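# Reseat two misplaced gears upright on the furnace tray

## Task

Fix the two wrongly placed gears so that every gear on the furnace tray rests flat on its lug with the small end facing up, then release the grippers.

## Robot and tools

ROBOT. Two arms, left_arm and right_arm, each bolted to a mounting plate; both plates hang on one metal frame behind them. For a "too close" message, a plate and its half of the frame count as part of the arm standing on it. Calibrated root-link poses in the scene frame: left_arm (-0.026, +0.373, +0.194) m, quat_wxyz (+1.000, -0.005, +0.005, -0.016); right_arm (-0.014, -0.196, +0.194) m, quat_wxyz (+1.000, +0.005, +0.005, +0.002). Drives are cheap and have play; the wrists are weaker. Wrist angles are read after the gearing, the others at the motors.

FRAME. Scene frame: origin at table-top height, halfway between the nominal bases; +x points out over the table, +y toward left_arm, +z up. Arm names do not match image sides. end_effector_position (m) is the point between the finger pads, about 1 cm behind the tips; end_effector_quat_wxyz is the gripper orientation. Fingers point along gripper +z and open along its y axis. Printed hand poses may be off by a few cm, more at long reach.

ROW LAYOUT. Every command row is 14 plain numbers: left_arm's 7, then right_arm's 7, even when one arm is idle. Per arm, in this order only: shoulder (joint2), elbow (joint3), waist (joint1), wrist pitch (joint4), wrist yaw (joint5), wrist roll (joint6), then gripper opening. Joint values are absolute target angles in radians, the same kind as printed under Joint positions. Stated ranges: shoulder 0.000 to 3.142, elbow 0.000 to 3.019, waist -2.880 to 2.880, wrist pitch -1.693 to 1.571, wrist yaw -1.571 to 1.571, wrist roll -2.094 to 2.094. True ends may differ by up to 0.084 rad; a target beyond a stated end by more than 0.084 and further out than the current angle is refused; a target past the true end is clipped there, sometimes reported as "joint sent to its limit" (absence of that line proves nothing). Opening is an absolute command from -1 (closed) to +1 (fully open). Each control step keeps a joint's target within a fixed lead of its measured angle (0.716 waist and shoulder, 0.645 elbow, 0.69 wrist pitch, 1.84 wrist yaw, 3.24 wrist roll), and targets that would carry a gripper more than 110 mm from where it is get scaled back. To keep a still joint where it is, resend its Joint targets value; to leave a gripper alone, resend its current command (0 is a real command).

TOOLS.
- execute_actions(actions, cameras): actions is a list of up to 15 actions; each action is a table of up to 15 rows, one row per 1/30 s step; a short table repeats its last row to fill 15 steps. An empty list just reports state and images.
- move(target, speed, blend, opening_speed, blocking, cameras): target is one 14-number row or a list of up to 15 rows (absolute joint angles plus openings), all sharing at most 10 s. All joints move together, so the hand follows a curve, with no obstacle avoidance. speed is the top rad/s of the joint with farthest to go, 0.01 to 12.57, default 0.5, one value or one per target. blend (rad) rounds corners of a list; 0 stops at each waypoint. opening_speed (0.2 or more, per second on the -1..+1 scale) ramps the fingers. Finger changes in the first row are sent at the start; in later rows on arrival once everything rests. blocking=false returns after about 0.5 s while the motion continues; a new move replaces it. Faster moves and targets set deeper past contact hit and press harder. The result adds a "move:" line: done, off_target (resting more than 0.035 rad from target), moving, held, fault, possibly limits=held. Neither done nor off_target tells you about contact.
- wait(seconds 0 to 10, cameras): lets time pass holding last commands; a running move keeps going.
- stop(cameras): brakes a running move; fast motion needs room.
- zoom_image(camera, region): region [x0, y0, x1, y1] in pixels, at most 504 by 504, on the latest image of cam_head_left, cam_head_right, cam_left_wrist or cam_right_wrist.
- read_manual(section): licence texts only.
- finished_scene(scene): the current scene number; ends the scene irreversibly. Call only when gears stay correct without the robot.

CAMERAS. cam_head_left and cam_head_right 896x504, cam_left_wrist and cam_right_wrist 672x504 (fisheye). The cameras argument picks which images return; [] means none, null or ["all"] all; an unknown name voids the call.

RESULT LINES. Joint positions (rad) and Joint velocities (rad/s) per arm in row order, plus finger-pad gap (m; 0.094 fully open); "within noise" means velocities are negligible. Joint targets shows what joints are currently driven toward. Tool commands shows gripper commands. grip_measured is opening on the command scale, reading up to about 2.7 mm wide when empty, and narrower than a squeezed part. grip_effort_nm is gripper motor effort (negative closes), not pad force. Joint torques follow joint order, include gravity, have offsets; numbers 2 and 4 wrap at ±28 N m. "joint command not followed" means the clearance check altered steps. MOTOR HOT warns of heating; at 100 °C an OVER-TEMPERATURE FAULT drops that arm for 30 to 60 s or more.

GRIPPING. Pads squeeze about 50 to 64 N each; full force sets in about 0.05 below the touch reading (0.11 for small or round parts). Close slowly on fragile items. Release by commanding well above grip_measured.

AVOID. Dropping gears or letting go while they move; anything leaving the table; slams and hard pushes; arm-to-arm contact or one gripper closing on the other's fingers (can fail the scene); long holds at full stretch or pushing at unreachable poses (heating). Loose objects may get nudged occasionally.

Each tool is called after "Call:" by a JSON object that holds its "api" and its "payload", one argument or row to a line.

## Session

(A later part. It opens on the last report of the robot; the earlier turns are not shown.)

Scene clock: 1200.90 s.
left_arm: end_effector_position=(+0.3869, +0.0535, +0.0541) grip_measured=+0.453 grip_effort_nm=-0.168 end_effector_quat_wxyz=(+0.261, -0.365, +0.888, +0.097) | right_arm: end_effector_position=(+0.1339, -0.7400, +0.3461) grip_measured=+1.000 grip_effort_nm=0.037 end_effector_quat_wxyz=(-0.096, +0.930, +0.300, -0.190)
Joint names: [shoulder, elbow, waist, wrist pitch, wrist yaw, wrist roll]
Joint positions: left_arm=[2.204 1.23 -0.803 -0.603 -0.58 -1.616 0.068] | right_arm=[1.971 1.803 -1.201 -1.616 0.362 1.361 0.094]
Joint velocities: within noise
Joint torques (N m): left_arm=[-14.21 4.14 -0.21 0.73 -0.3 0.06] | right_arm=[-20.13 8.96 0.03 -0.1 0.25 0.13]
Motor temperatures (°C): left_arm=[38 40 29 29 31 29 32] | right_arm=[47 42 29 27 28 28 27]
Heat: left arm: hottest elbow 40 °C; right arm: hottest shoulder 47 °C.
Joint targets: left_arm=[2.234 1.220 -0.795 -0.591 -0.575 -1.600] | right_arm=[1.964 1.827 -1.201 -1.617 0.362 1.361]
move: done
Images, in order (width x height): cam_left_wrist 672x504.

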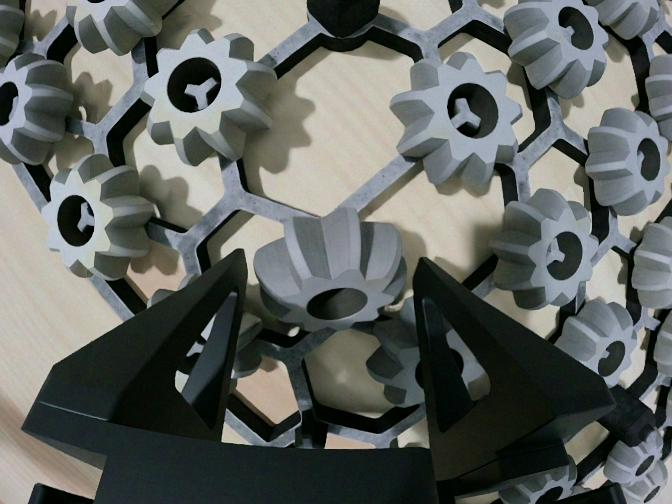

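Call:
{"api": "move", "payload": {
  "target": [2.246,1.22,-0.788,-0.579,-0.575,-1.593,0.45,1.964,1.827,-1.201,-1.617,0.362,1.361,1],
  "speed": 0.05,
  "cameras": []
}}

Call:
{"api": "move", "payload": {
  "target": [2.246,1.22,-0.788,-0.579,-0.575,-1.593,-0.1,1.964,1.827,-1.201,-1.617,0.362,1.361,1],
  "opening_speed": 0.2,
  "cameras": ["cam_left_wrist"]
}}

Call:
{"api": "zoom_image", "payload": {
  "camera": "cam_left_wrist",
  "region": [200, 150, 460, 370]
}}

Scene clock: 1211.23 s.
left_arm: end_effector_position=(+0.3890, +0.0569, +0.0492) grip_measured=+0.453 grip_effort_nm=-0.164 end_effector_quat_wxyz=(+0.261, -0.365, +0.888, +0.099) | right_arm: end_effector_position=(+0.1339, -0.7400, +0.3461) grip_measured=+1.000 grip_effort_nm=0.032 end_effector_quat_wxyz=(-0.096, +0.930, +0.300, -0.190)
Joint names: [shoulder, elbow, waist, wrist pitch, wrist yaw, wrist roll]
Joint positions: left_arm=[2.214 1.23 -0.795 -0.593 -0.58 -1.61 0.068] | right_arm=[1.971 1.803 -1.201 -1.616 0.362 1.361 0.094]
Joint velocities: within noise
Joint torques (N m): left_arm=[-14.04 4.1 -0.21 0.76 -0.3 0.07] | right_arm=[-20.13 8.98 0.03 -0.09 0.25 0.12]
Motor temperatures (°C): left_arm=[39 39 29 29 31 29 31] | right_arm=[47 42 29 27 28 28 27]
Heat: left arm: hottest shoulder 39 °C; right arm: hottest shoulder 47 °C.
Joint targets: left_arm=[2.246 1.220 -0.788 -0.580 -0.575 -1.593] | right_arm=[1.964 1.827 -1.201 -1.617 0.362 1.361]
move: done
No camera images: "cameras" was empty.

Scene clock: 1214.20 s.
left_arm: end_effector_position=(+0.3897, +0.0562, +0.0492) grip_measured=+0.191 grip_effort_nm=-1.053 end_effector_quat_wxyz=(+0.262, -0.366, +0.888, +0.097) | right_arm: end_effector_position=(+0.1339, -0.7400, +0.3461) grip_measured=+1.000 grip_effort_nm=0.022 end_effector_quat_wxyz=(-0.096, +0.930, +0.300, -0.190)
Joint names: [shoulder, elbow, waist, wrist pitch, wrist yaw, wrist roll]
Joint positions: left_arm=[2.214 1.23 -0.795 -0.588 -0.58 -1.61 0.056] | right_arm=[1.971 1.803 -1.201 -1.616 0.362 1.361 0.094]
Joint velocities: within noise
Joint torques (N m): left_arm=[-14.04 4.07 -0.26 0.59 -0.31 0.05] | right_arm=[-20.19 8.98 -0.03 -0.12 0.26 0.13]
Motor temperatures (°C): left_arm=[39 39 29 29 31 29 32] | right_arm=[47 42 29 27 28 28 27]
Heat: left arm: hottest shoulder 39 °C; right arm: hottest shoulder 47 °C.
Joint targets: left_arm=[2.246 1.220 -0.788 -0.579 -0.575 -1.594] | right_arm=[1.964 1.827 -1.201 -1.617 0.362 1.361]
move: done
Images, in order (width x height): cam_left_wrist 672x504.

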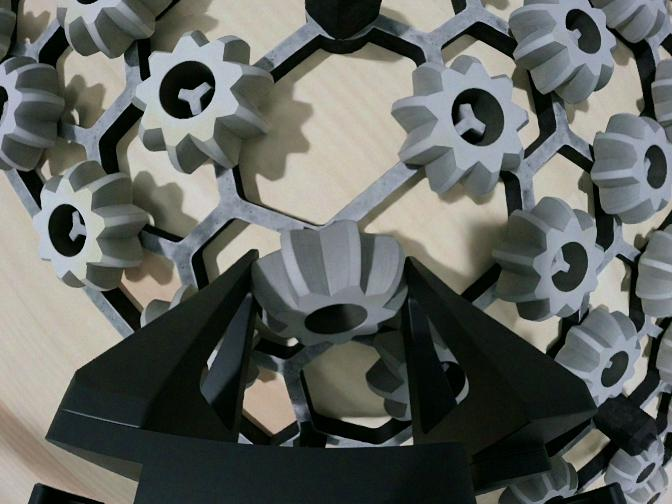

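Scaled by 1.938 from the camera's 672x504 image, which has a finer 960x720 frame.

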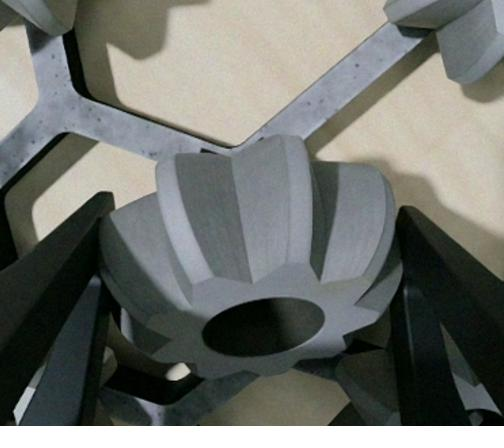

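Call:
{"api": "move", "payload": {
  "target": [
    [2.12,1.22,-0.788,-0.705,-0.575,-1.594,-0.1,1.964,1.827,-1.201,-1.617,0.362,1.361,1],
    [2.06,1.24,-0.60,-0.73,-0.01,-1.42,-0.1,1.964,1.827,-1.201,-1.617,0.362,1.361,1]
  ],
  "speed": 0.2,
  "cameras": ["cam_left_wrist","cam_head_left"]
}}

Call:
{"api": "zoom_image", "payload": {
  "camera": "cam_left_wrist",
  "region": [200, 150, 460, 370]
}}

Call:
{"api": "zoom_image", "payload": {
  "camera": "cam_head_left",
  "region": [320, 200, 470, 320]
}}

Scene clock: 1224.90 s.
left_arm: end_effector_position=(+0.3847, +0.0692, +0.0772) grip_measured=+0.190 grip_effort_nm=-1.053 end_effector_quat_wxyz=(-0.005, -0.384, +0.923, +0.010) | right_arm: end_effector_position=(+0.1339, -0.7400, +0.3461) grip_measured=+1.000 grip_effort_nm=0.032 end_effector_quat_wxyz=(-0.096, +0.930, +0.300, -0.190)
Joint names: [shoulder, elbow, waist, wrist pitch, wrist yaw, wrist roll]
Joint positions: left_arm=[2.097 1.224 -0.606 -0.717 -0.016 -1.427 0.056] | right_arm=[1.971 1.803 -1.201 -1.616 0.362 1.361 0.094]
Joint velocities: within noise
Joint torques (N m): left_arm=[-18.61 6.87 -0.44 -0.46 0.11 0.05] | right_arm=[-20.25 9.01 -0.09 -0.08 0.26 0.12]
Motor temperatures (°C): left_arm=[39 39 29 29 31 29 32] | right_arm=[47 42 29 27 28 28 27]
Heat: left arm: hottest shoulder 39 °C; right arm: hottest shoulder 47 °C.
Joint targets: left_arm=[2.060 1.240 -0.600 -0.730 -0.010 -1.411] | right_arm=[1.964 1.827 -1.201 -1.617 0.362 1.361]
move: off_target (left_arm); left_arm: the shoulder is farthest, 0.037 rad from its target
Images, in order (width x height): cam_head_left 896x504, cam_left_wrist 672x504.

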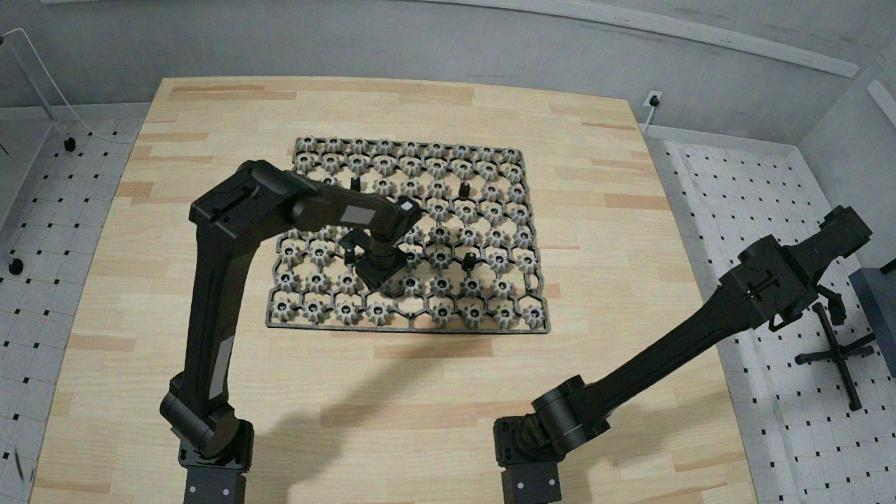

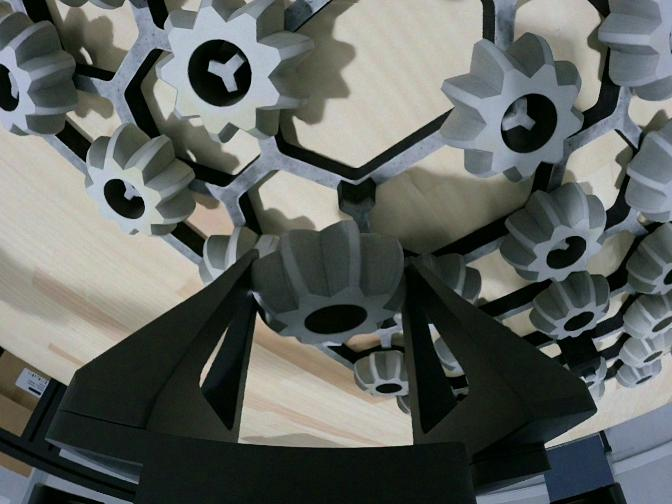

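Scaled by 1.938 from the camera's 672x504 image, which has a finer 960x720 frame.

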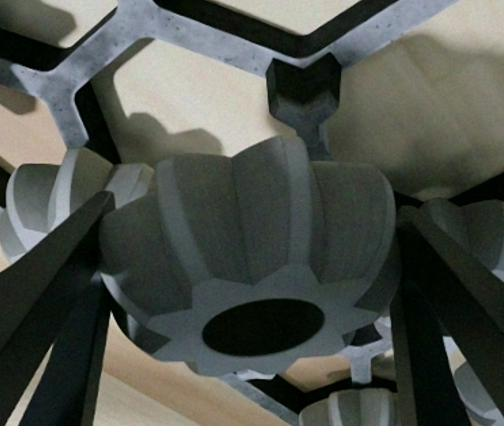

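Scaled by 3.360 from the camera's 896x504 image, which has a finer 1280x720 frame.

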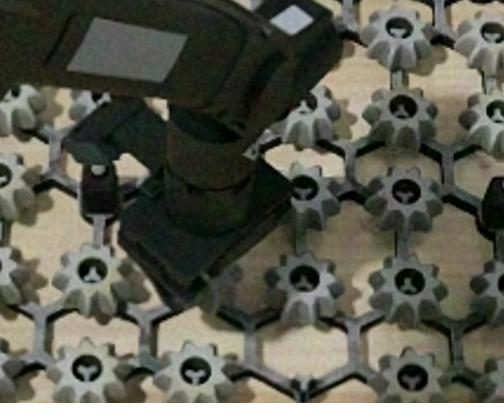

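Call:
{"api": "move", "payload": {
  "target": [2.06,1.24,-0.557,-0.675,0.065,-1.38,-0.1,1.964,1.827,-1.201,-1.617,0.362,1.361,1],
  "speed": 0.1,
  "cameras": ["cam_left_wrist"]
}}

Call:
{"api": "zoom_image", "payload": {
  "camera": "cam_left_wrist",
  "region": [200, 120, 500, 370]
}}

Scene clock: 1243.57 s.
left_arm: end_effector_position=(+0.3965, +0.0731, +0.0772) grip_measured=+0.190 grip_effort_nm=-1.057 end_effector_quat_wxyz=(-0.026, -0.390, +0.920, -0.020) | right_arm: end_effector_position=(+0.1339, -0.7400, +0.3461) grip_measured=+1.000 grip_effort_nm=0.037 end_effector_quat_wxyz=(-0.096, +0.930, +0.300, -0.190)
Joint names: [shoulder, elbow, waist, wrist pitch, wrist yaw, wrist roll]
Joint positions: left_arm=[2.097 1.224 -0.564 -0.688 0.052 -1.398 0.056] | right_arm=[1.971 1.803 -1.201 -1.616 0.362 1.361 0.094]
Joint velocities: within noise
Joint torques (N m): left_arm=[-18.67 6.91 -0.26 0.73 0.2 0.05] | right_arm=[-20.19 8.99 -0.03 -0.1 0.25 0.12]
Motor temperatures (°C): left_arm=[39 39 29 29 31 29 33] | right_arm=[47 42 28 27 28 28 27]
Heat: left arm: hottest shoulder 39 °C; right arm: hottest shoulder 47 °C.
Joint targets: left_arm=[2.060 1.240 -0.557 -0.676 0.058 -1.382] | right_arm=[1.964 1.827 -1.201 -1.617 0.362 1.361]
move: off_target (left_arm); left_arm: the shoulder is farthest, 0.037 rad from its target
Images, in order (width x height): cam_left_wrist 672x504.

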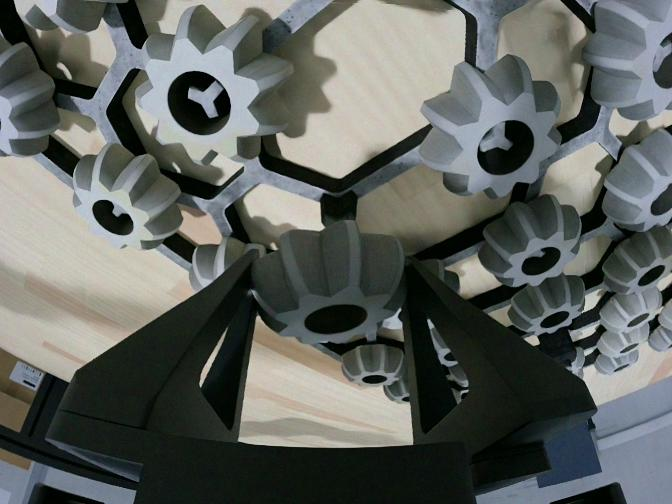

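Scaled by 1.680 from the camera's 672x504 image, which has a finer 960x720 frame.

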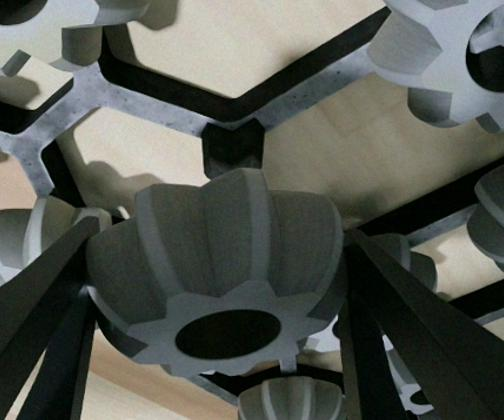

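Call:
{"api": "move", "payload": {
  "target": [2.163,1.24,-0.551,-0.628,0.065,-1.376,-0.1,1.964,1.827,-1.201,-1.617,0.362,1.361,1],
  "speed": 0.08,
  "cameras": ["cam_left_wrist"]
}}

Call:
{"api": "zoom_image", "payload": {
  "camera": "cam_left_wrist",
  "region": [200, 120, 500, 370]
}}

Call:
{"api": "zoom_image", "payload": {
  "camera": "cam_head_left",
  "region": [320, 220, 470, 340]
}}

Scene clock: 1257.93 s.
left_arm: end_effector_position=(+0.3979, +0.0723, +0.0551) grip_measured=+0.190 grip_effort_nm=-1.053 end_effector_quat_wxyz=(-0.027, -0.389, +0.920, -0.027) | right_arm: end_effector_position=(+0.1339, -0.7400, +0.3461) grip_measured=+1.000 grip_effort_nm=0.027 end_effector_quat_wxyz=(-0.096, +0.930, +0.300, -0.190)
Joint names: [shoulder, elbow, waist, wrist pitch, wrist yaw, wrist roll]
Joint positions: left_arm=[2.142 1.224 -0.56 -0.634 0.061 -1.392 0.056] | right_arm=[1.971 1.803 -1.201 -1.616 0.362 1.361 0.094]
Joint velocities: within noise
Joint torques (N m): left_arm=[-14.8 6.6 -0.03 0.54 0.15 0.05] | right_arm=[-20.25 8.99 -0.03 -0.08 0.26 0.12]
Motor temperatures (°C): left_arm=[40 39 29 29 31 29 33] | right_arm=[47 42 28 27 28 28 27]
Heat: left arm: hottest shoulder 40 °C; right arm: hottest shoulder 47 °C.
Joint targets: left_arm=[2.163 1.240 -0.551 -0.627 0.066 -1.376] | right_arm=[1.964 1.827 -1.201 -1.617 0.362 1.361]
move: done
Images, in order (width x height): cam_left_wrist 672x504.

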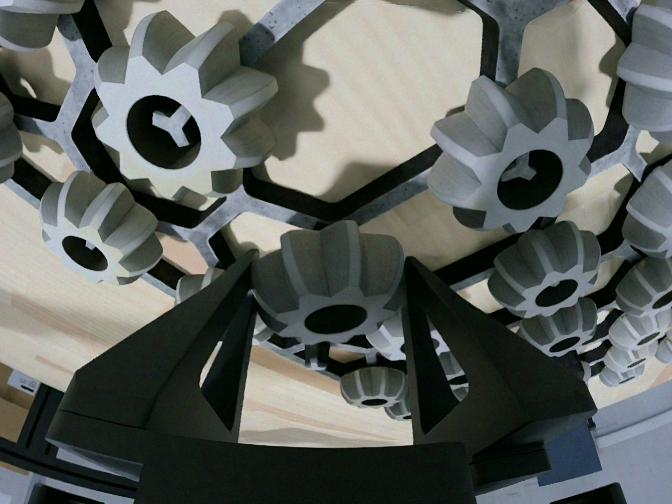

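Scaled by 1.680 from the camera's 672x504 image, which has a finer 960x720 frame.

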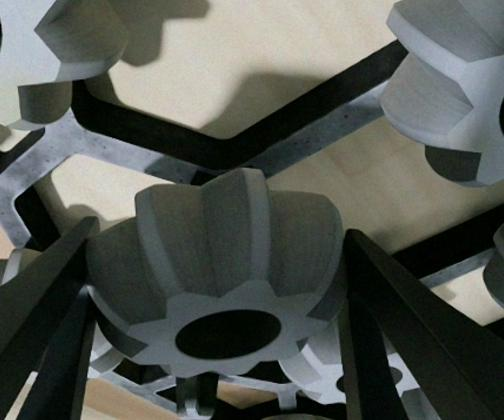

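This scene's latest camera images include none from cam_head_left. They are from: cam_left_wrist. cam_head_left's image comes with the result of a call that names it in "cameras".

Call:
{"api": "move", "payload": {
  "target": [2.19,1.235,-0.552,-0.597,0.065,-1.376,-0.1,1.964,1.827,-1.201,-1.617,0.362,1.361,1],
  "speed": 0.04,
  "cameras": ["cam_left_wrist"]
}}

Call:
{"api": "zoom_image", "payload": {
  "camera": "cam_left_wrist",
  "region": [200, 120, 500, 370]
}}

Scene clock: 1292.03 s.
left_arm: end_effector_position=(+0.3988, +0.0709, +0.0418) grip_measured=+0.190 grip_effort_nm=-1.053 end_effector_quat_wxyz=(-0.026, -0.389, +0.920, -0.032) | right_arm: end_effector_position=(+0.1339, -0.7400, +0.3461) grip_measured=+1.000 grip_effort_nm=0.032 end_effector_quat_wxyz=(-0.096, +0.930, +0.300, -0.190)
Joint names: [shoulder, elbow, waist, wrist pitch, wrist yaw, wrist roll]
Joint positions: left_arm=[2.169 1.224 -0.56 -0.597 0.064 -1.392 0.056] | right_arm=[1.971 1.803 -1.201 -1.616 0.362 1.361 0.094]
Joint velocities: within noise
Joint torques (N m): left_arm=[-14.86 6.01 -0.09 0.49 0.12 0.04] | right_arm=[-20.19 8.98 0.03 -0.09 0.25 0.12]
Motor temperatures (°C): left_arm=[40 40 29 29 31 29 33] | right_arm=[48 42 28 27 28 28 27]
Heat: left arm: hottest shoulder 40 °C; right arm: hottest shoulder 48 °C.
Joint targets: left_arm=[2.190 1.235 -0.552 -0.592 0.068 -1.376] | right_arm=[1.964 1.827 -1.201 -1.617 0.362 1.361]
move: done
Images, in order (width x height): cam_left_wrist 672x504.

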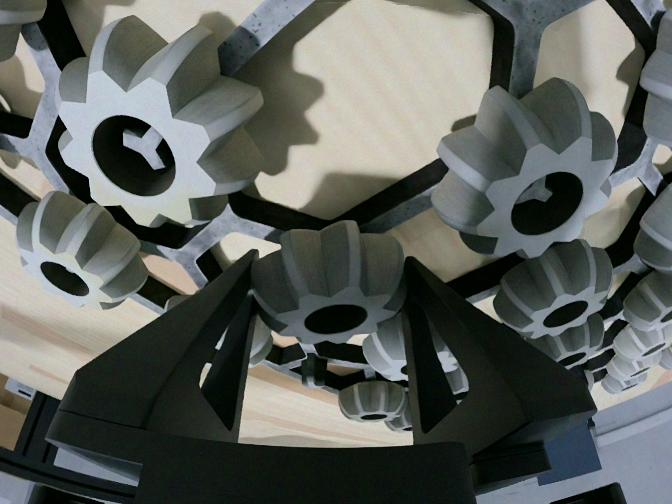

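Scaled by 1.680 from the camera's 672x504 image, which has a finer 960x720 frame.

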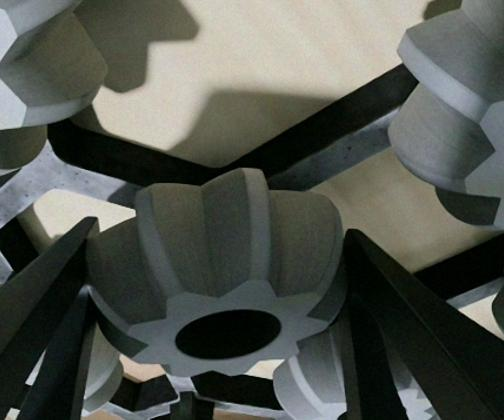

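Call:
{"api": "move", "payload": {
  "target": [2.205,1.228,-0.552,-0.580,0.065,-1.376,-0.1,1.964,1.827,-1.201,-1.617,0.362,1.361,1],
  "speed": 0.04,
  "cameras": ["cam_left_wrist"]
}}

Call:
{"api": "zoom_image", "payload": {
  "camera": "cam_left_wrist",
  "region": [200, 120, 500, 370]
}}

Scene clock: 1299.50 s.
left_arm: end_effector_position=(+0.3988, +0.0710, +0.0384) grip_measured=+0.190 grip_effort_nm=-1.048 end_effector_quat_wxyz=(-0.026, -0.388, +0.921, -0.032) | right_arm: end_effector_position=(+0.1339, -0.7400, +0.3461) grip_measured=+1.000 grip_effort_nm=0.037 end_effector_quat_wxyz=(-0.096, +0.930, +0.300, -0.190)
Joint names: [shoulder, elbow, waist, wrist pitch, wrist yaw, wrist roll]
Joint positions: left_arm=[2.176 1.224 -0.56 -0.59 0.064 -1.389 0.056] | right_arm=[1.971 1.803 -1.201 -1.616 0.362 1.361 0.094]
Joint velocities: within noise
Joint torques (N m): left_arm=[-14.27 5.46 -0.26 0.5 -0.01 0.06] | right_arm=[-20.19 8.99 -0.03 -0.09 0.25 0.13]
Motor temperatures (°C): left_arm=[40 40 29 29 31 29 33] | right_arm=[48 42 28 27 28 28 27]
Heat: left arm: hottest shoulder 40 °C; right arm: hottest shoulder 48 °C.
Joint targets: left_arm=[2.205 1.228 -0.552 -0.584 0.065 -1.373] | right_arm=[1.964 1.827 -1.201 -1.617 0.362 1.361]
move: done
Images, in order (width x height): cam_left_wrist 672x504.

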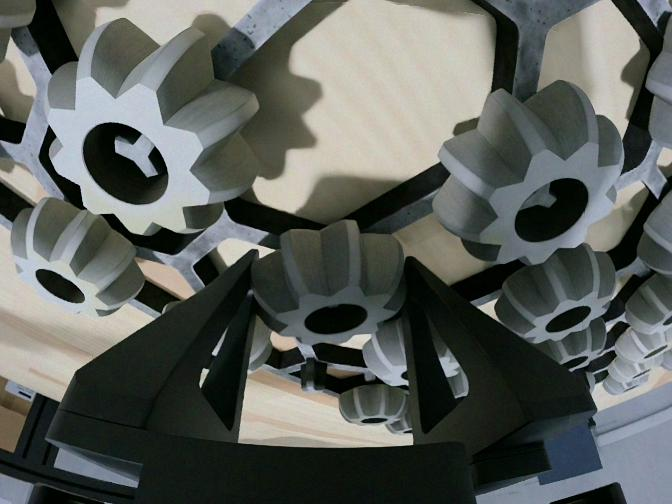

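Scaled by 1.680 from the camera's 672x504 image, which has a finer 960x720 frame.

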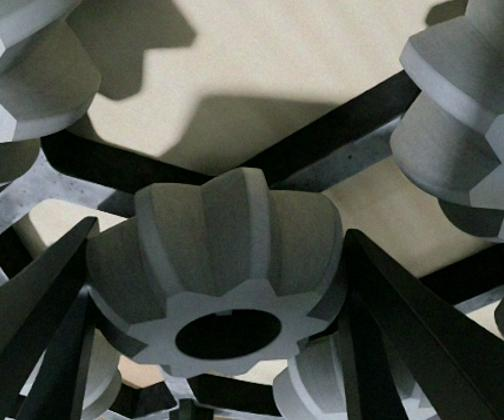

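Call:
{"api": "zoom_image", "payload": {
  "camera": "cam_left_wrist",
  "region": [290, 280, 390, 350]
}}

Call:
{"api": "move", "payload": {
  "target": [2.225,1.226,-0.552,-0.560,0.065,-1.376,-0.1,1.964,1.827,-1.201,-1.617,0.362,1.361,1],
  "speed": 0.04,
  "cameras": ["cam_left_wrist"]
}}

Call:
{"api": "zoom_image", "payload": {
  "camera": "cam_left_wrist",
  "region": [250, 200, 430, 350]
}}

Scaled by 5.040 from the camera's 672x504 image, which has a finer 960x720 frame.

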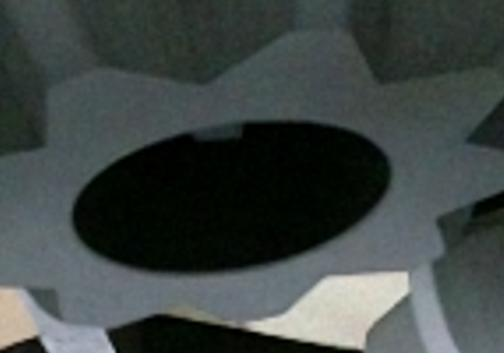

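Scene clock: 1310.20 s.
left_arm: end_effector_position=(+0.3987, +0.0707, +0.0379) grip_measured=+0.190 grip_effort_nm=-1.053 end_effector_quat_wxyz=(-0.027, -0.388, +0.921, -0.033) | right_arm: end_effector_position=(+0.1339, -0.7400, +0.3461) grip_measured=+1.000 grip_effort_nm=0.037 end_effector_quat_wxyz=(-0.096, +0.930, +0.300, -0.190)
Joint names: [shoulder, elbow, waist, wrist pitch, wrist yaw, wrist roll]
Joint positions: left_arm=[2.177 1.224 -0.559 -0.588 0.067 -1.389 0.056] | right_arm=[1.971 1.803 -1.201 -1.616 0.362 1.361 0.094]
Joint velocities: within noise
Joint torques (N m): left_arm=[-12.86 5.27 -0.26 1.46 0 0.02] | right_arm=[-20.19 8.98 -0.09 -0.1 0.25 0.13]
Motor temperatures (°C): left_arm=[39 39 29 29 31 29 34] | right_arm=[48 42 28 27 28 28 27]
Heat: left arm: hottest shoulder 39 °C; right arm: hottest shoulder 48 °C.
Joint targets: left_arm=[2.225 1.226 -0.552 -0.562 0.068 -1.376] | right_arm=[1.964 1.827 -1.201 -1.617 0.362 1.361]
move: off_target (left_arm); left_arm: the shoulder is farthest, 0.048 rad from its target
Images, in order (width x height): cam_left_wrist 672x504.

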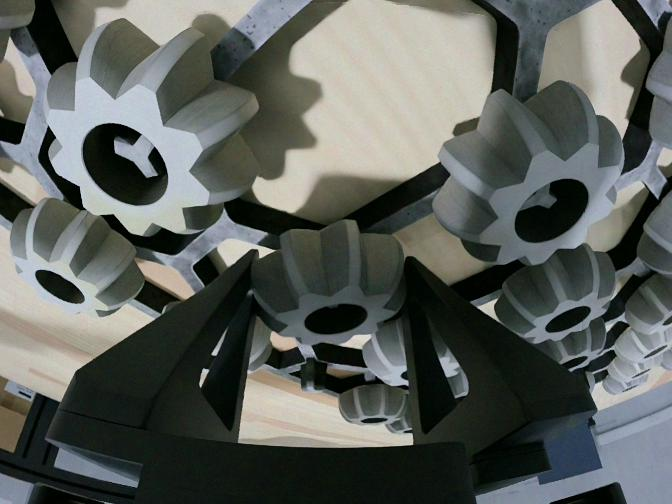

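Scaled by 2.800 from the camera's 672x504 image, which has a finer 960x720 frame.

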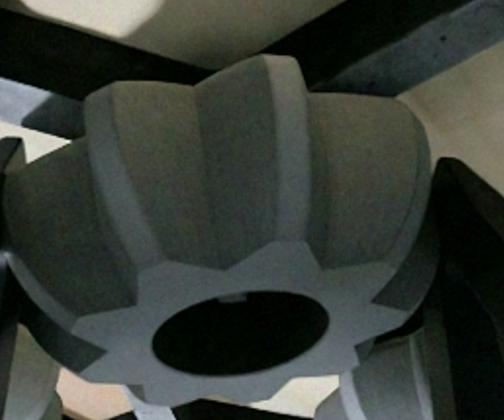

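Call:
{"api": "move", "payload": {
  "target": [2.21,1.208,-0.552,-0.565,0.065,-1.376,-0.1,1.964,1.827,-1.201,-1.617,0.362,1.361,1],
  "speed": 0.04,
  "cameras": ["cam_left_wrist"]
}}

Call:
{"api": "zoom_image", "payload": {
  "camera": "cam_left_wrist",
  "region": [250, 200, 430, 350]
}}

Scene clock: 1320.93 s.
left_arm: end_effector_position=(+0.3987, +0.0712, +0.0377) grip_measured=+0.190 grip_effort_nm=-1.053 end_effector_quat_wxyz=(-0.027, -0.388, +0.921, -0.033) | right_arm: end_effector_position=(+0.1339, -0.7400, +0.3461) grip_measured=+1.000 grip_effort_nm=0.032 end_effector_quat_wxyz=(-0.096, +0.930, +0.300, -0.190)
Joint names: [shoulder, elbow, waist, wrist pitch, wrist yaw, wrist roll]
Joint positions: left_arm=[2.177 1.223 -0.558 -0.587 0.067 -1.389 0.056] | right_arm=[1.971 1.803 -1.201 -1.616 0.362 1.361 0.094]
Joint velocities: within noise
Joint torques (N m): left_arm=[-13.98 4.01 -0.32 1.25 -0.13 0.02] | right_arm=[-20.25 8.99 0.03 -0.1 0.25 0.12]
Motor temperatures (°C): left_arm=[39 39 29 29 30 29 34] | right_arm=[48 42 28 27 28 28 27]
Heat: left arm: hottest shoulder 39 °C; right arm: hottest shoulder 48 °C.
Joint targets: left_arm=[2.210 1.208 -0.552 -0.565 0.065 -1.376] | right_arm=[1.964 1.827 -1.201 -1.617 0.362 1.361]
move: done
Images, in order (width x height): cam_left_wrist 672x504.

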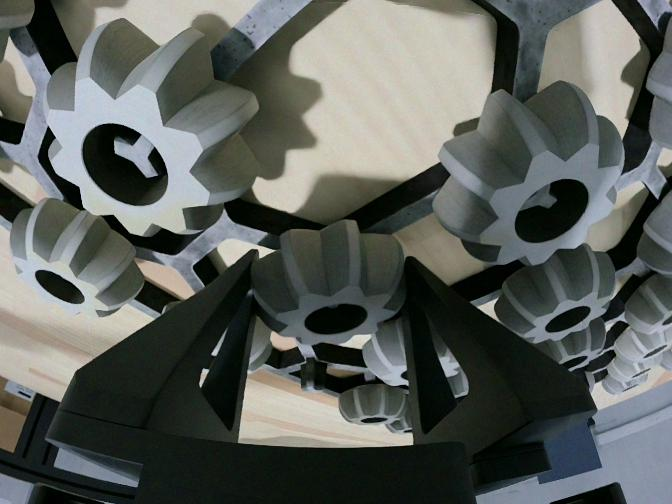

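Scaled by 2.800 from the camera's 672x504 image, which has a finer 960x720 frame.

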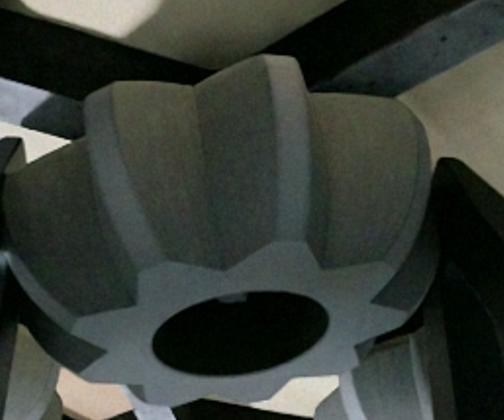

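Call:
{"api": "execute_actions", "payload": {
  "actions": [],
  "cameras": ["cam_head_left","cam_head_right","cam_left_wrist"]
}}

Call:
{"api": "zoom_image", "payload": {
  "camera": "cam_head_left",
  "region": [350, 250, 430, 310]
}}

Call:
{"api": "zoom_image", "payload": {
  "camera": "cam_head_right",
  "region": [300, 220, 450, 320]
}}

Scene clock: 1332.43 s.
left_arm: end_effector_position=(+0.3985, +0.0710, +0.0377) grip_measured=+0.190 grip_effort_nm=-1.062 end_effector_quat_wxyz=(-0.027, -0.388, +0.921, -0.034) | right_arm: end_effector_position=(+0.1339, -0.7400, +0.3461) grip_measured=+1.000 grip_effort_nm=0.037 end_effector_quat_wxyz=(-0.096, +0.930, +0.300, -0.190)
Joint names: [shoulder, elbow, waist, wrist pitch, wrist yaw, wrist roll]
Joint positions: left_arm=[2.177 1.223 -0.558 -0.587 0.069 -1.389 0.056] | right_arm=[1.971 1.803 -1.201 -1.616 0.362 1.361 0.094]
Joint velocities: within noise
Joint torques (N m): left_arm=[-13.86 3.99 -0.21 1.24 -0.14 0.02] | right_arm=[-20.13 8.98 0.03 -0.08 0.25 0.12]
Motor temperatures (°C): left_arm=[38 39 29 29 30 29 34] | right_arm=[48 42 28 27 28 28 27]
Heat: left arm: hottest elbow 39 °C; right arm: hottest shoulder 48 °C.
Joint targets: left_arm=[2.210 1.208 -0.552 -0.565 0.067 -1.376] | right_arm=[1.964 1.827 -1.201 -1.617 0.362 1.361]
Tool commands: left_gripper/opening=-0.1 right_gripper/opening=+1.0
Images, in order (width x height): cam_head_left 896x504, cam_head_right 896x504, cam_left_wrist 672x504.

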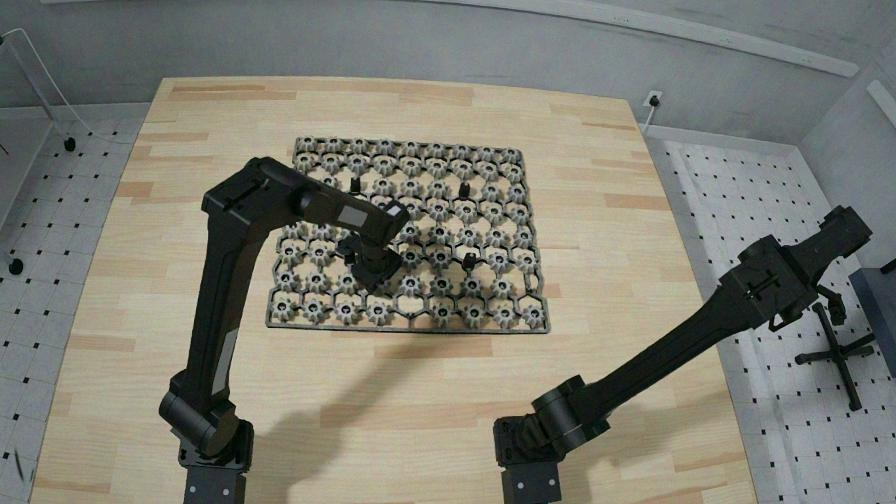

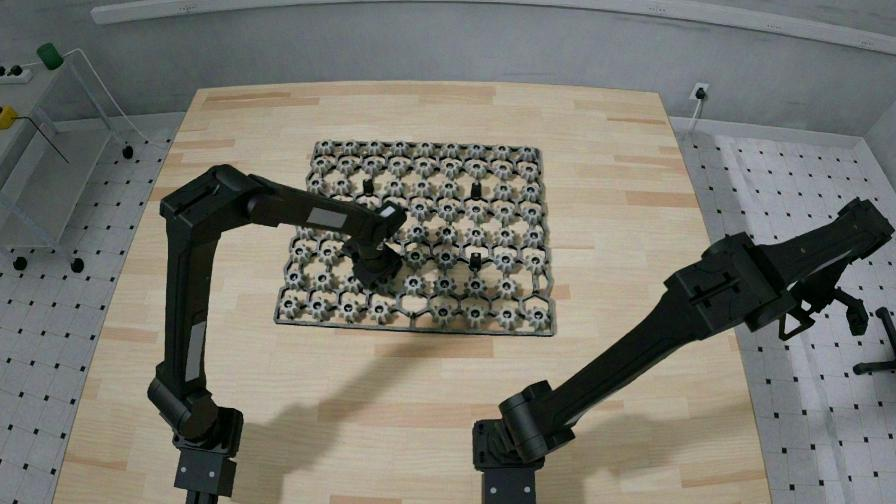

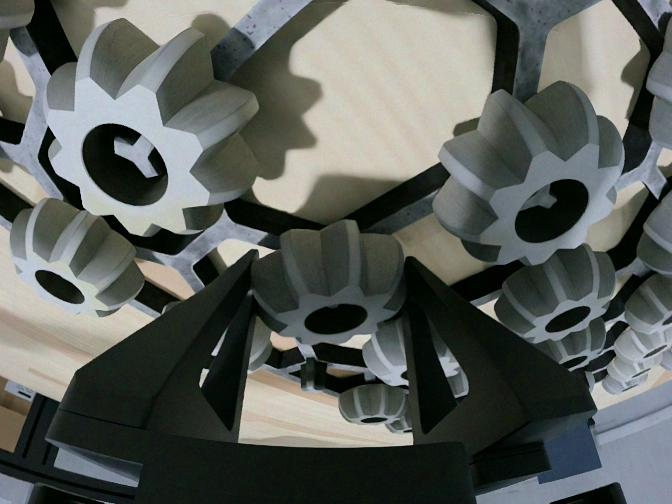

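Scaled by 6.300 from the camera's 896x504 image, which has a finer 1280x720 frame.

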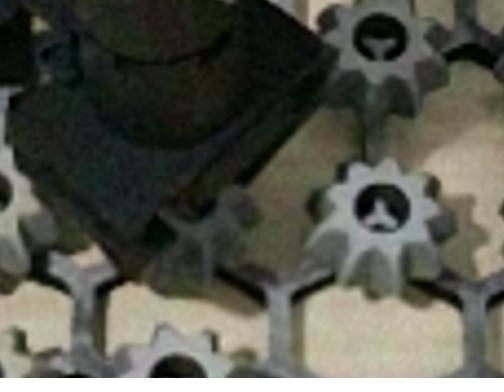

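Scaled by 3.360 from the camera's 896x504 image, which has a finer 1280x720 frame.

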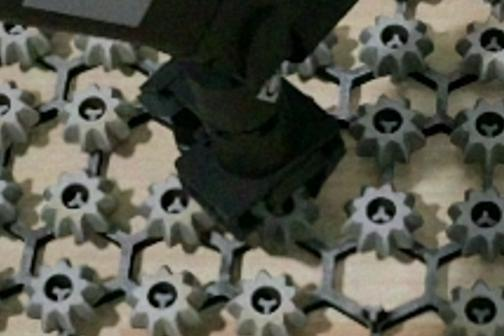

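Call:
{"api": "move", "payload": {
  "target": [2.2,1.212,-0.552,-0.575,0.065,-1.376,0.38,1.964,1.827,-1.201,-1.617,0.362,1.361,1],
  "opening_speed": 0.2,
  "cameras": ["cam_left_wrist"]
}}

Call:
{"api": "zoom_image", "payload": {
  "camera": "cam_left_wrist",
  "region": [250, 200, 430, 350]
}}

Scene clock: 1341.97 s.
left_arm: end_effector_position=(+0.3978, +0.0714, +0.0373) grip_measured=+0.377 grip_effort_nm=0.125 end_effector_quat_wxyz=(-0.028, -0.388, +0.921, -0.033) | right_arm: end_effector_position=(+0.1339, -0.7400, +0.3461) grip_measured=+1.000 grip_effort_nm=0.027 end_effector_quat_wxyz=(-0.096, +0.930, +0.300, -0.190)
Joint names: [shoulder, elbow, waist, wrist pitch, wrist yaw, wrist roll]
Joint positions: left_arm=[2.177 1.221 -0.558 -0.587 0.069 -1.389 0.065] | right_arm=[1.971 1.803 -1.201 -1.616 0.362 1.361 0.094]
Joint velocities: within noise
Joint torques (N m): left_arm=[-14.74 4.41 -0.26 0.77 -0.2 0.02] | right_arm=[-20.31 8.96 -0.09 -0.08 0.25 0.12]
Motor temperatures (°C): left_arm=[38 39 29 29 30 29 34] | right_arm=[48 42 28 27 28 28 27]
Heat: left arm: hottest elbow 39 °C; right arm: hottest shoulder 48 °C.
Joint targets: left_arm=[2.200 1.212 -0.552 -0.575 0.065 -1.376] | right_arm=[1.964 1.827 -1.201 -1.617 0.362 1.361]
move: done
Images, in order (width x height): cam_left_wrist 672x504.

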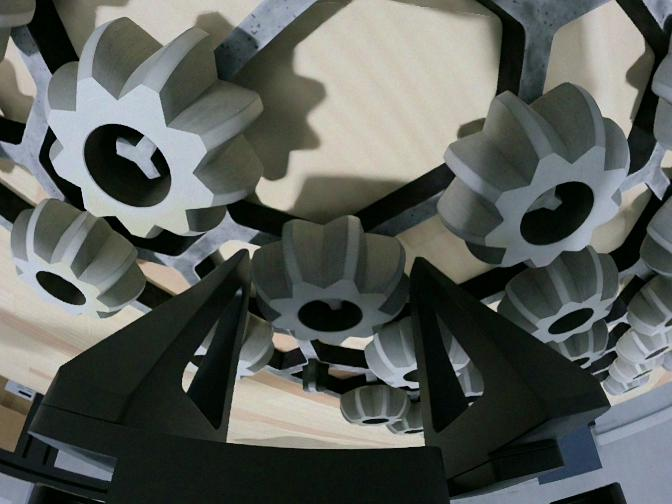

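Scaled by 2.800 from the camera's 672x504 image, which has a finer 960x720 frame.

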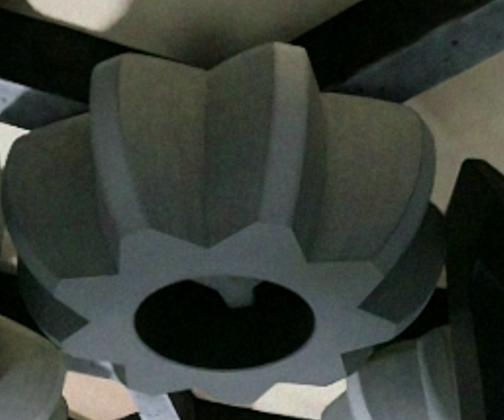

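Call:
{"api": "move", "payload": {
  "target": [
    [2.19,1.215,-0.552,-0.585,0.065,-1.376,0.48,1.964,1.827,-1.201,-1.617,0.362,1.361,1],
    [2.02,1.215,-0.552,-0.755,0.065,-1.376,0.48,1.964,1.827,-1.201,-1.617,0.362,1.361,1]
  ],
  "opening_speed": 0.3,
  "speed": 0.12,
  "cameras": ["cam_left_wrist"]
}}

Call:
{"api": "zoom_image", "payload": {
  "camera": "cam_left_wrist",
  "region": [220, 100, 470, 320]
}}

Call:
{"api": "move", "payload": {
  "target": [1.542,1.137,1.0,-0.989,0.207,0.389,0.6,1.964,1.827,-1.201,-1.617,0.362,1.361,1],
  "speed": 0.6,
  "cameras": ["cam_head_left","cam_head_right"]
}}

Call:
{"api": "zoom_image", "payload": {
  "camera": "cam_head_left",
  "region": [256, 126, 406, 340]
}}

Call:
{"api": "zoom_image", "payload": {
  "camera": "cam_head_left",
  "region": [400, 126, 556, 340]
}}

Call:
{"api": "zoom_image", "payload": {
  "camera": "cam_head_left",
  "region": [340, 250, 430, 330]
}}

Scene clock: 1357.97 s.
left_arm: end_effector_position=(+0.3967, +0.0734, +0.1088) grip_measured=+0.477 grip_effort_nm=0.105 end_effector_quat_wxyz=(-0.031, -0.389, +0.920, -0.028) | right_arm: end_effector_position=(+0.1339, -0.7400, +0.3461) grip_measured=+1.000 grip_effort_nm=0.037 end_effector_quat_wxyz=(-0.096, +0.930, +0.300, -0.190)
Joint names: [shoulder, elbow, waist, wrist pitch, wrist yaw, wrist roll]
Joint positions: left_arm=[2.032 1.221 -0.558 -0.743 0.069 -1.39 0.069] | right_arm=[1.971 1.803 -1.201 -1.616 0.362 1.361 0.094]
Joint velocities: within noise
Joint torques (N m): left_arm=[-16.62 5.64 -0.32 -0.35 -0.2 0.02] | right_arm=[-20.25 8.96 0.03 -0.08 0.25 0.13]
Motor temperatures (°C): left_arm=[38 39 29 29 30 29 33] | right_arm=[48 42 28 27 28 28 27]
Heat: left arm: hottest elbow 39 °C; right arm: hottest shoulder 48 °C.
Joint targets: left_arm=[2.020 1.215 -0.552 -0.755 0.065 -1.378] | right_arm=[1.964 1.827 -1.201 -1.617 0.362 1.361]
move: done
Images, in order (width x height): cam_left_wrist 672x504.

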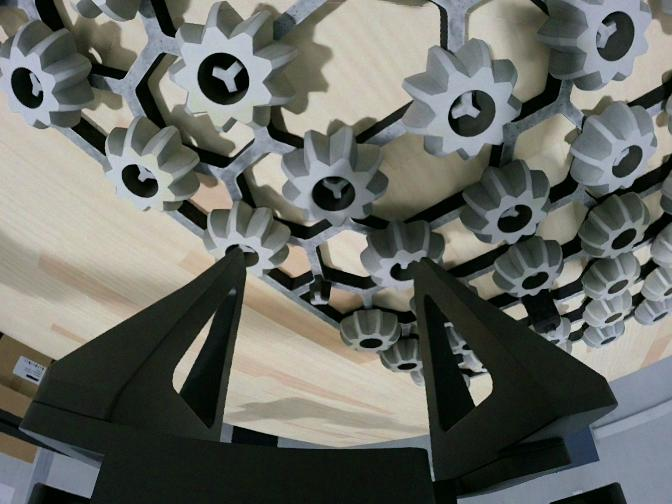

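Scaled by 2.016 from the camera's 672x504 image, which has a finer 960x720 frame.

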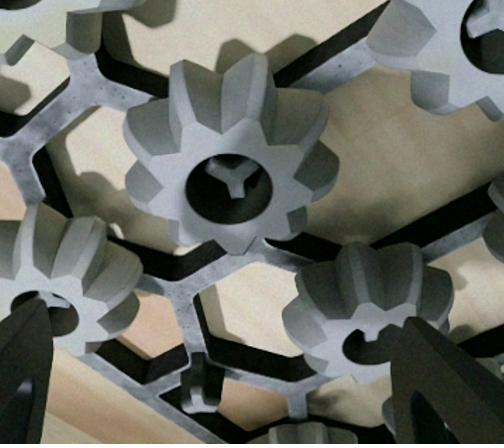

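Scene clock: 1361.73 s.
left_arm: end_effector_position=(+0.2730, +0.7537, +0.3103) grip_measured=+0.597 grip_effort_nm=0.120 end_effector_quat_wxyz=(+0.129, -0.289, +0.948, -0.018) | right_arm: end_effector_position=(+0.1339, -0.7400, +0.3461) grip_measured=+1.000 grip_effort_nm=0.032 end_effector_quat_wxyz=(-0.096, +0.930, +0.300, -0.190)
Joint names: [shoulder, elbow, waist, wrist pitch, wrist yaw, wrist roll]
Joint positions: left_arm=[1.551 1.152 1.007 -0.976 0.193 0.364 0.075] | right_arm=[1.971 1.803 -1.201 -1.616 0.362 1.361 0.094]
Joint velocities: within noise
Joint torques (N m): left_arm=[-12.75 7.45 -0.91 0.12 0.38 0.05] | right_arm=[-20.25 8.98 -0.03 -0.1 0.24 0.13]
Motor temperatures (°C): left_arm=[38 39 29 29 31 29 33] | right_arm=[48 42 28 27 28 28 27]
Heat: left arm: hottest elbow 39 °C; right arm: hottest shoulder 48 °C.
Joint targets: left_arm=[1.542 1.137 1.000 -0.989 0.198 0.381] | right_arm=[1.964 1.827 -1.201 -1.617 0.362 1.361]
move: done
Images, in order (width x height): cam_head_left 896x504, cam_head_right 896x504.

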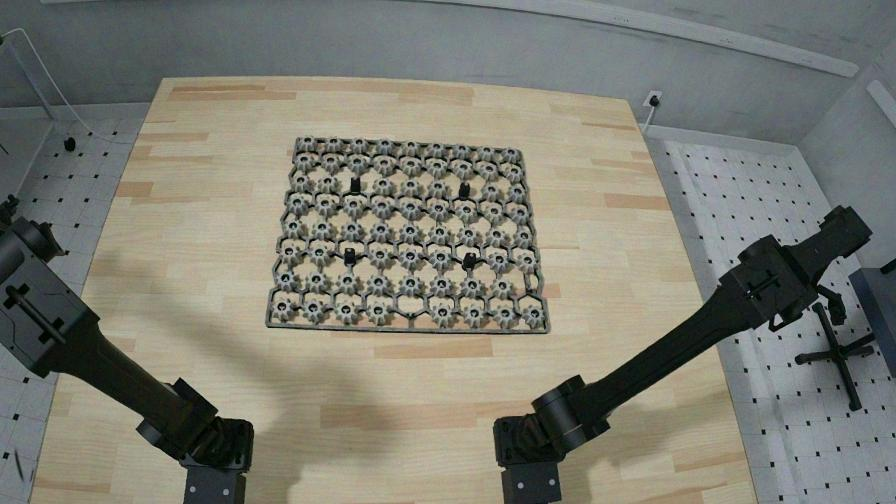

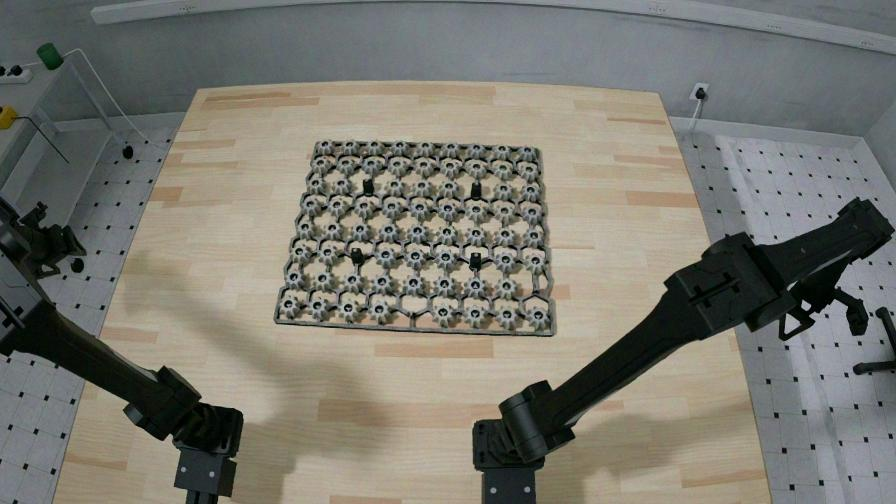

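Scaled by 2.355 from the camera's 896x504 image, which has a finer 1280x720 frame.

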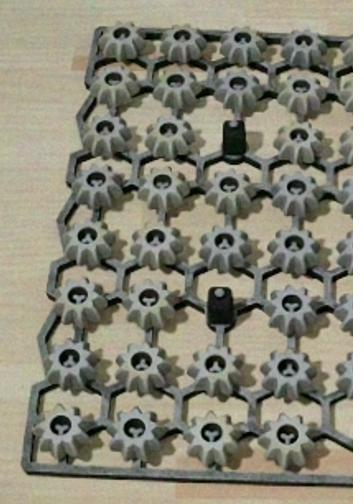

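Scaled by 2.355 from the camera's 896x504 image, which has a finer 1280x720 frame.

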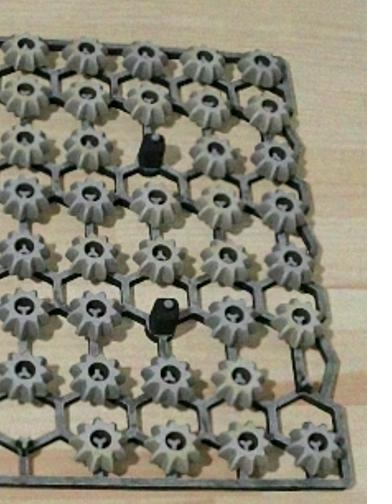

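Scaled by 5.600 from the camera's 896x504 image, which has a finer 1280x720 frame.

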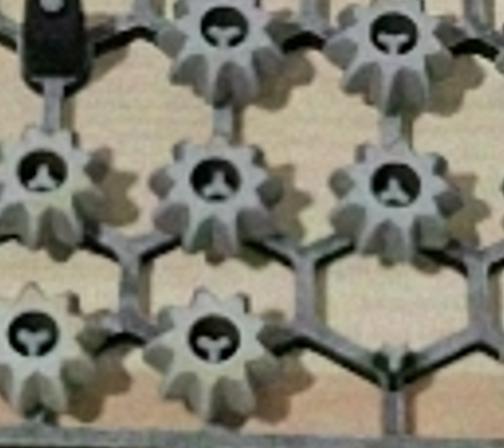

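Call:
{"api": "finished_scene", "payload": {
  "scene": 1
}}

The scene is finished: the task was done.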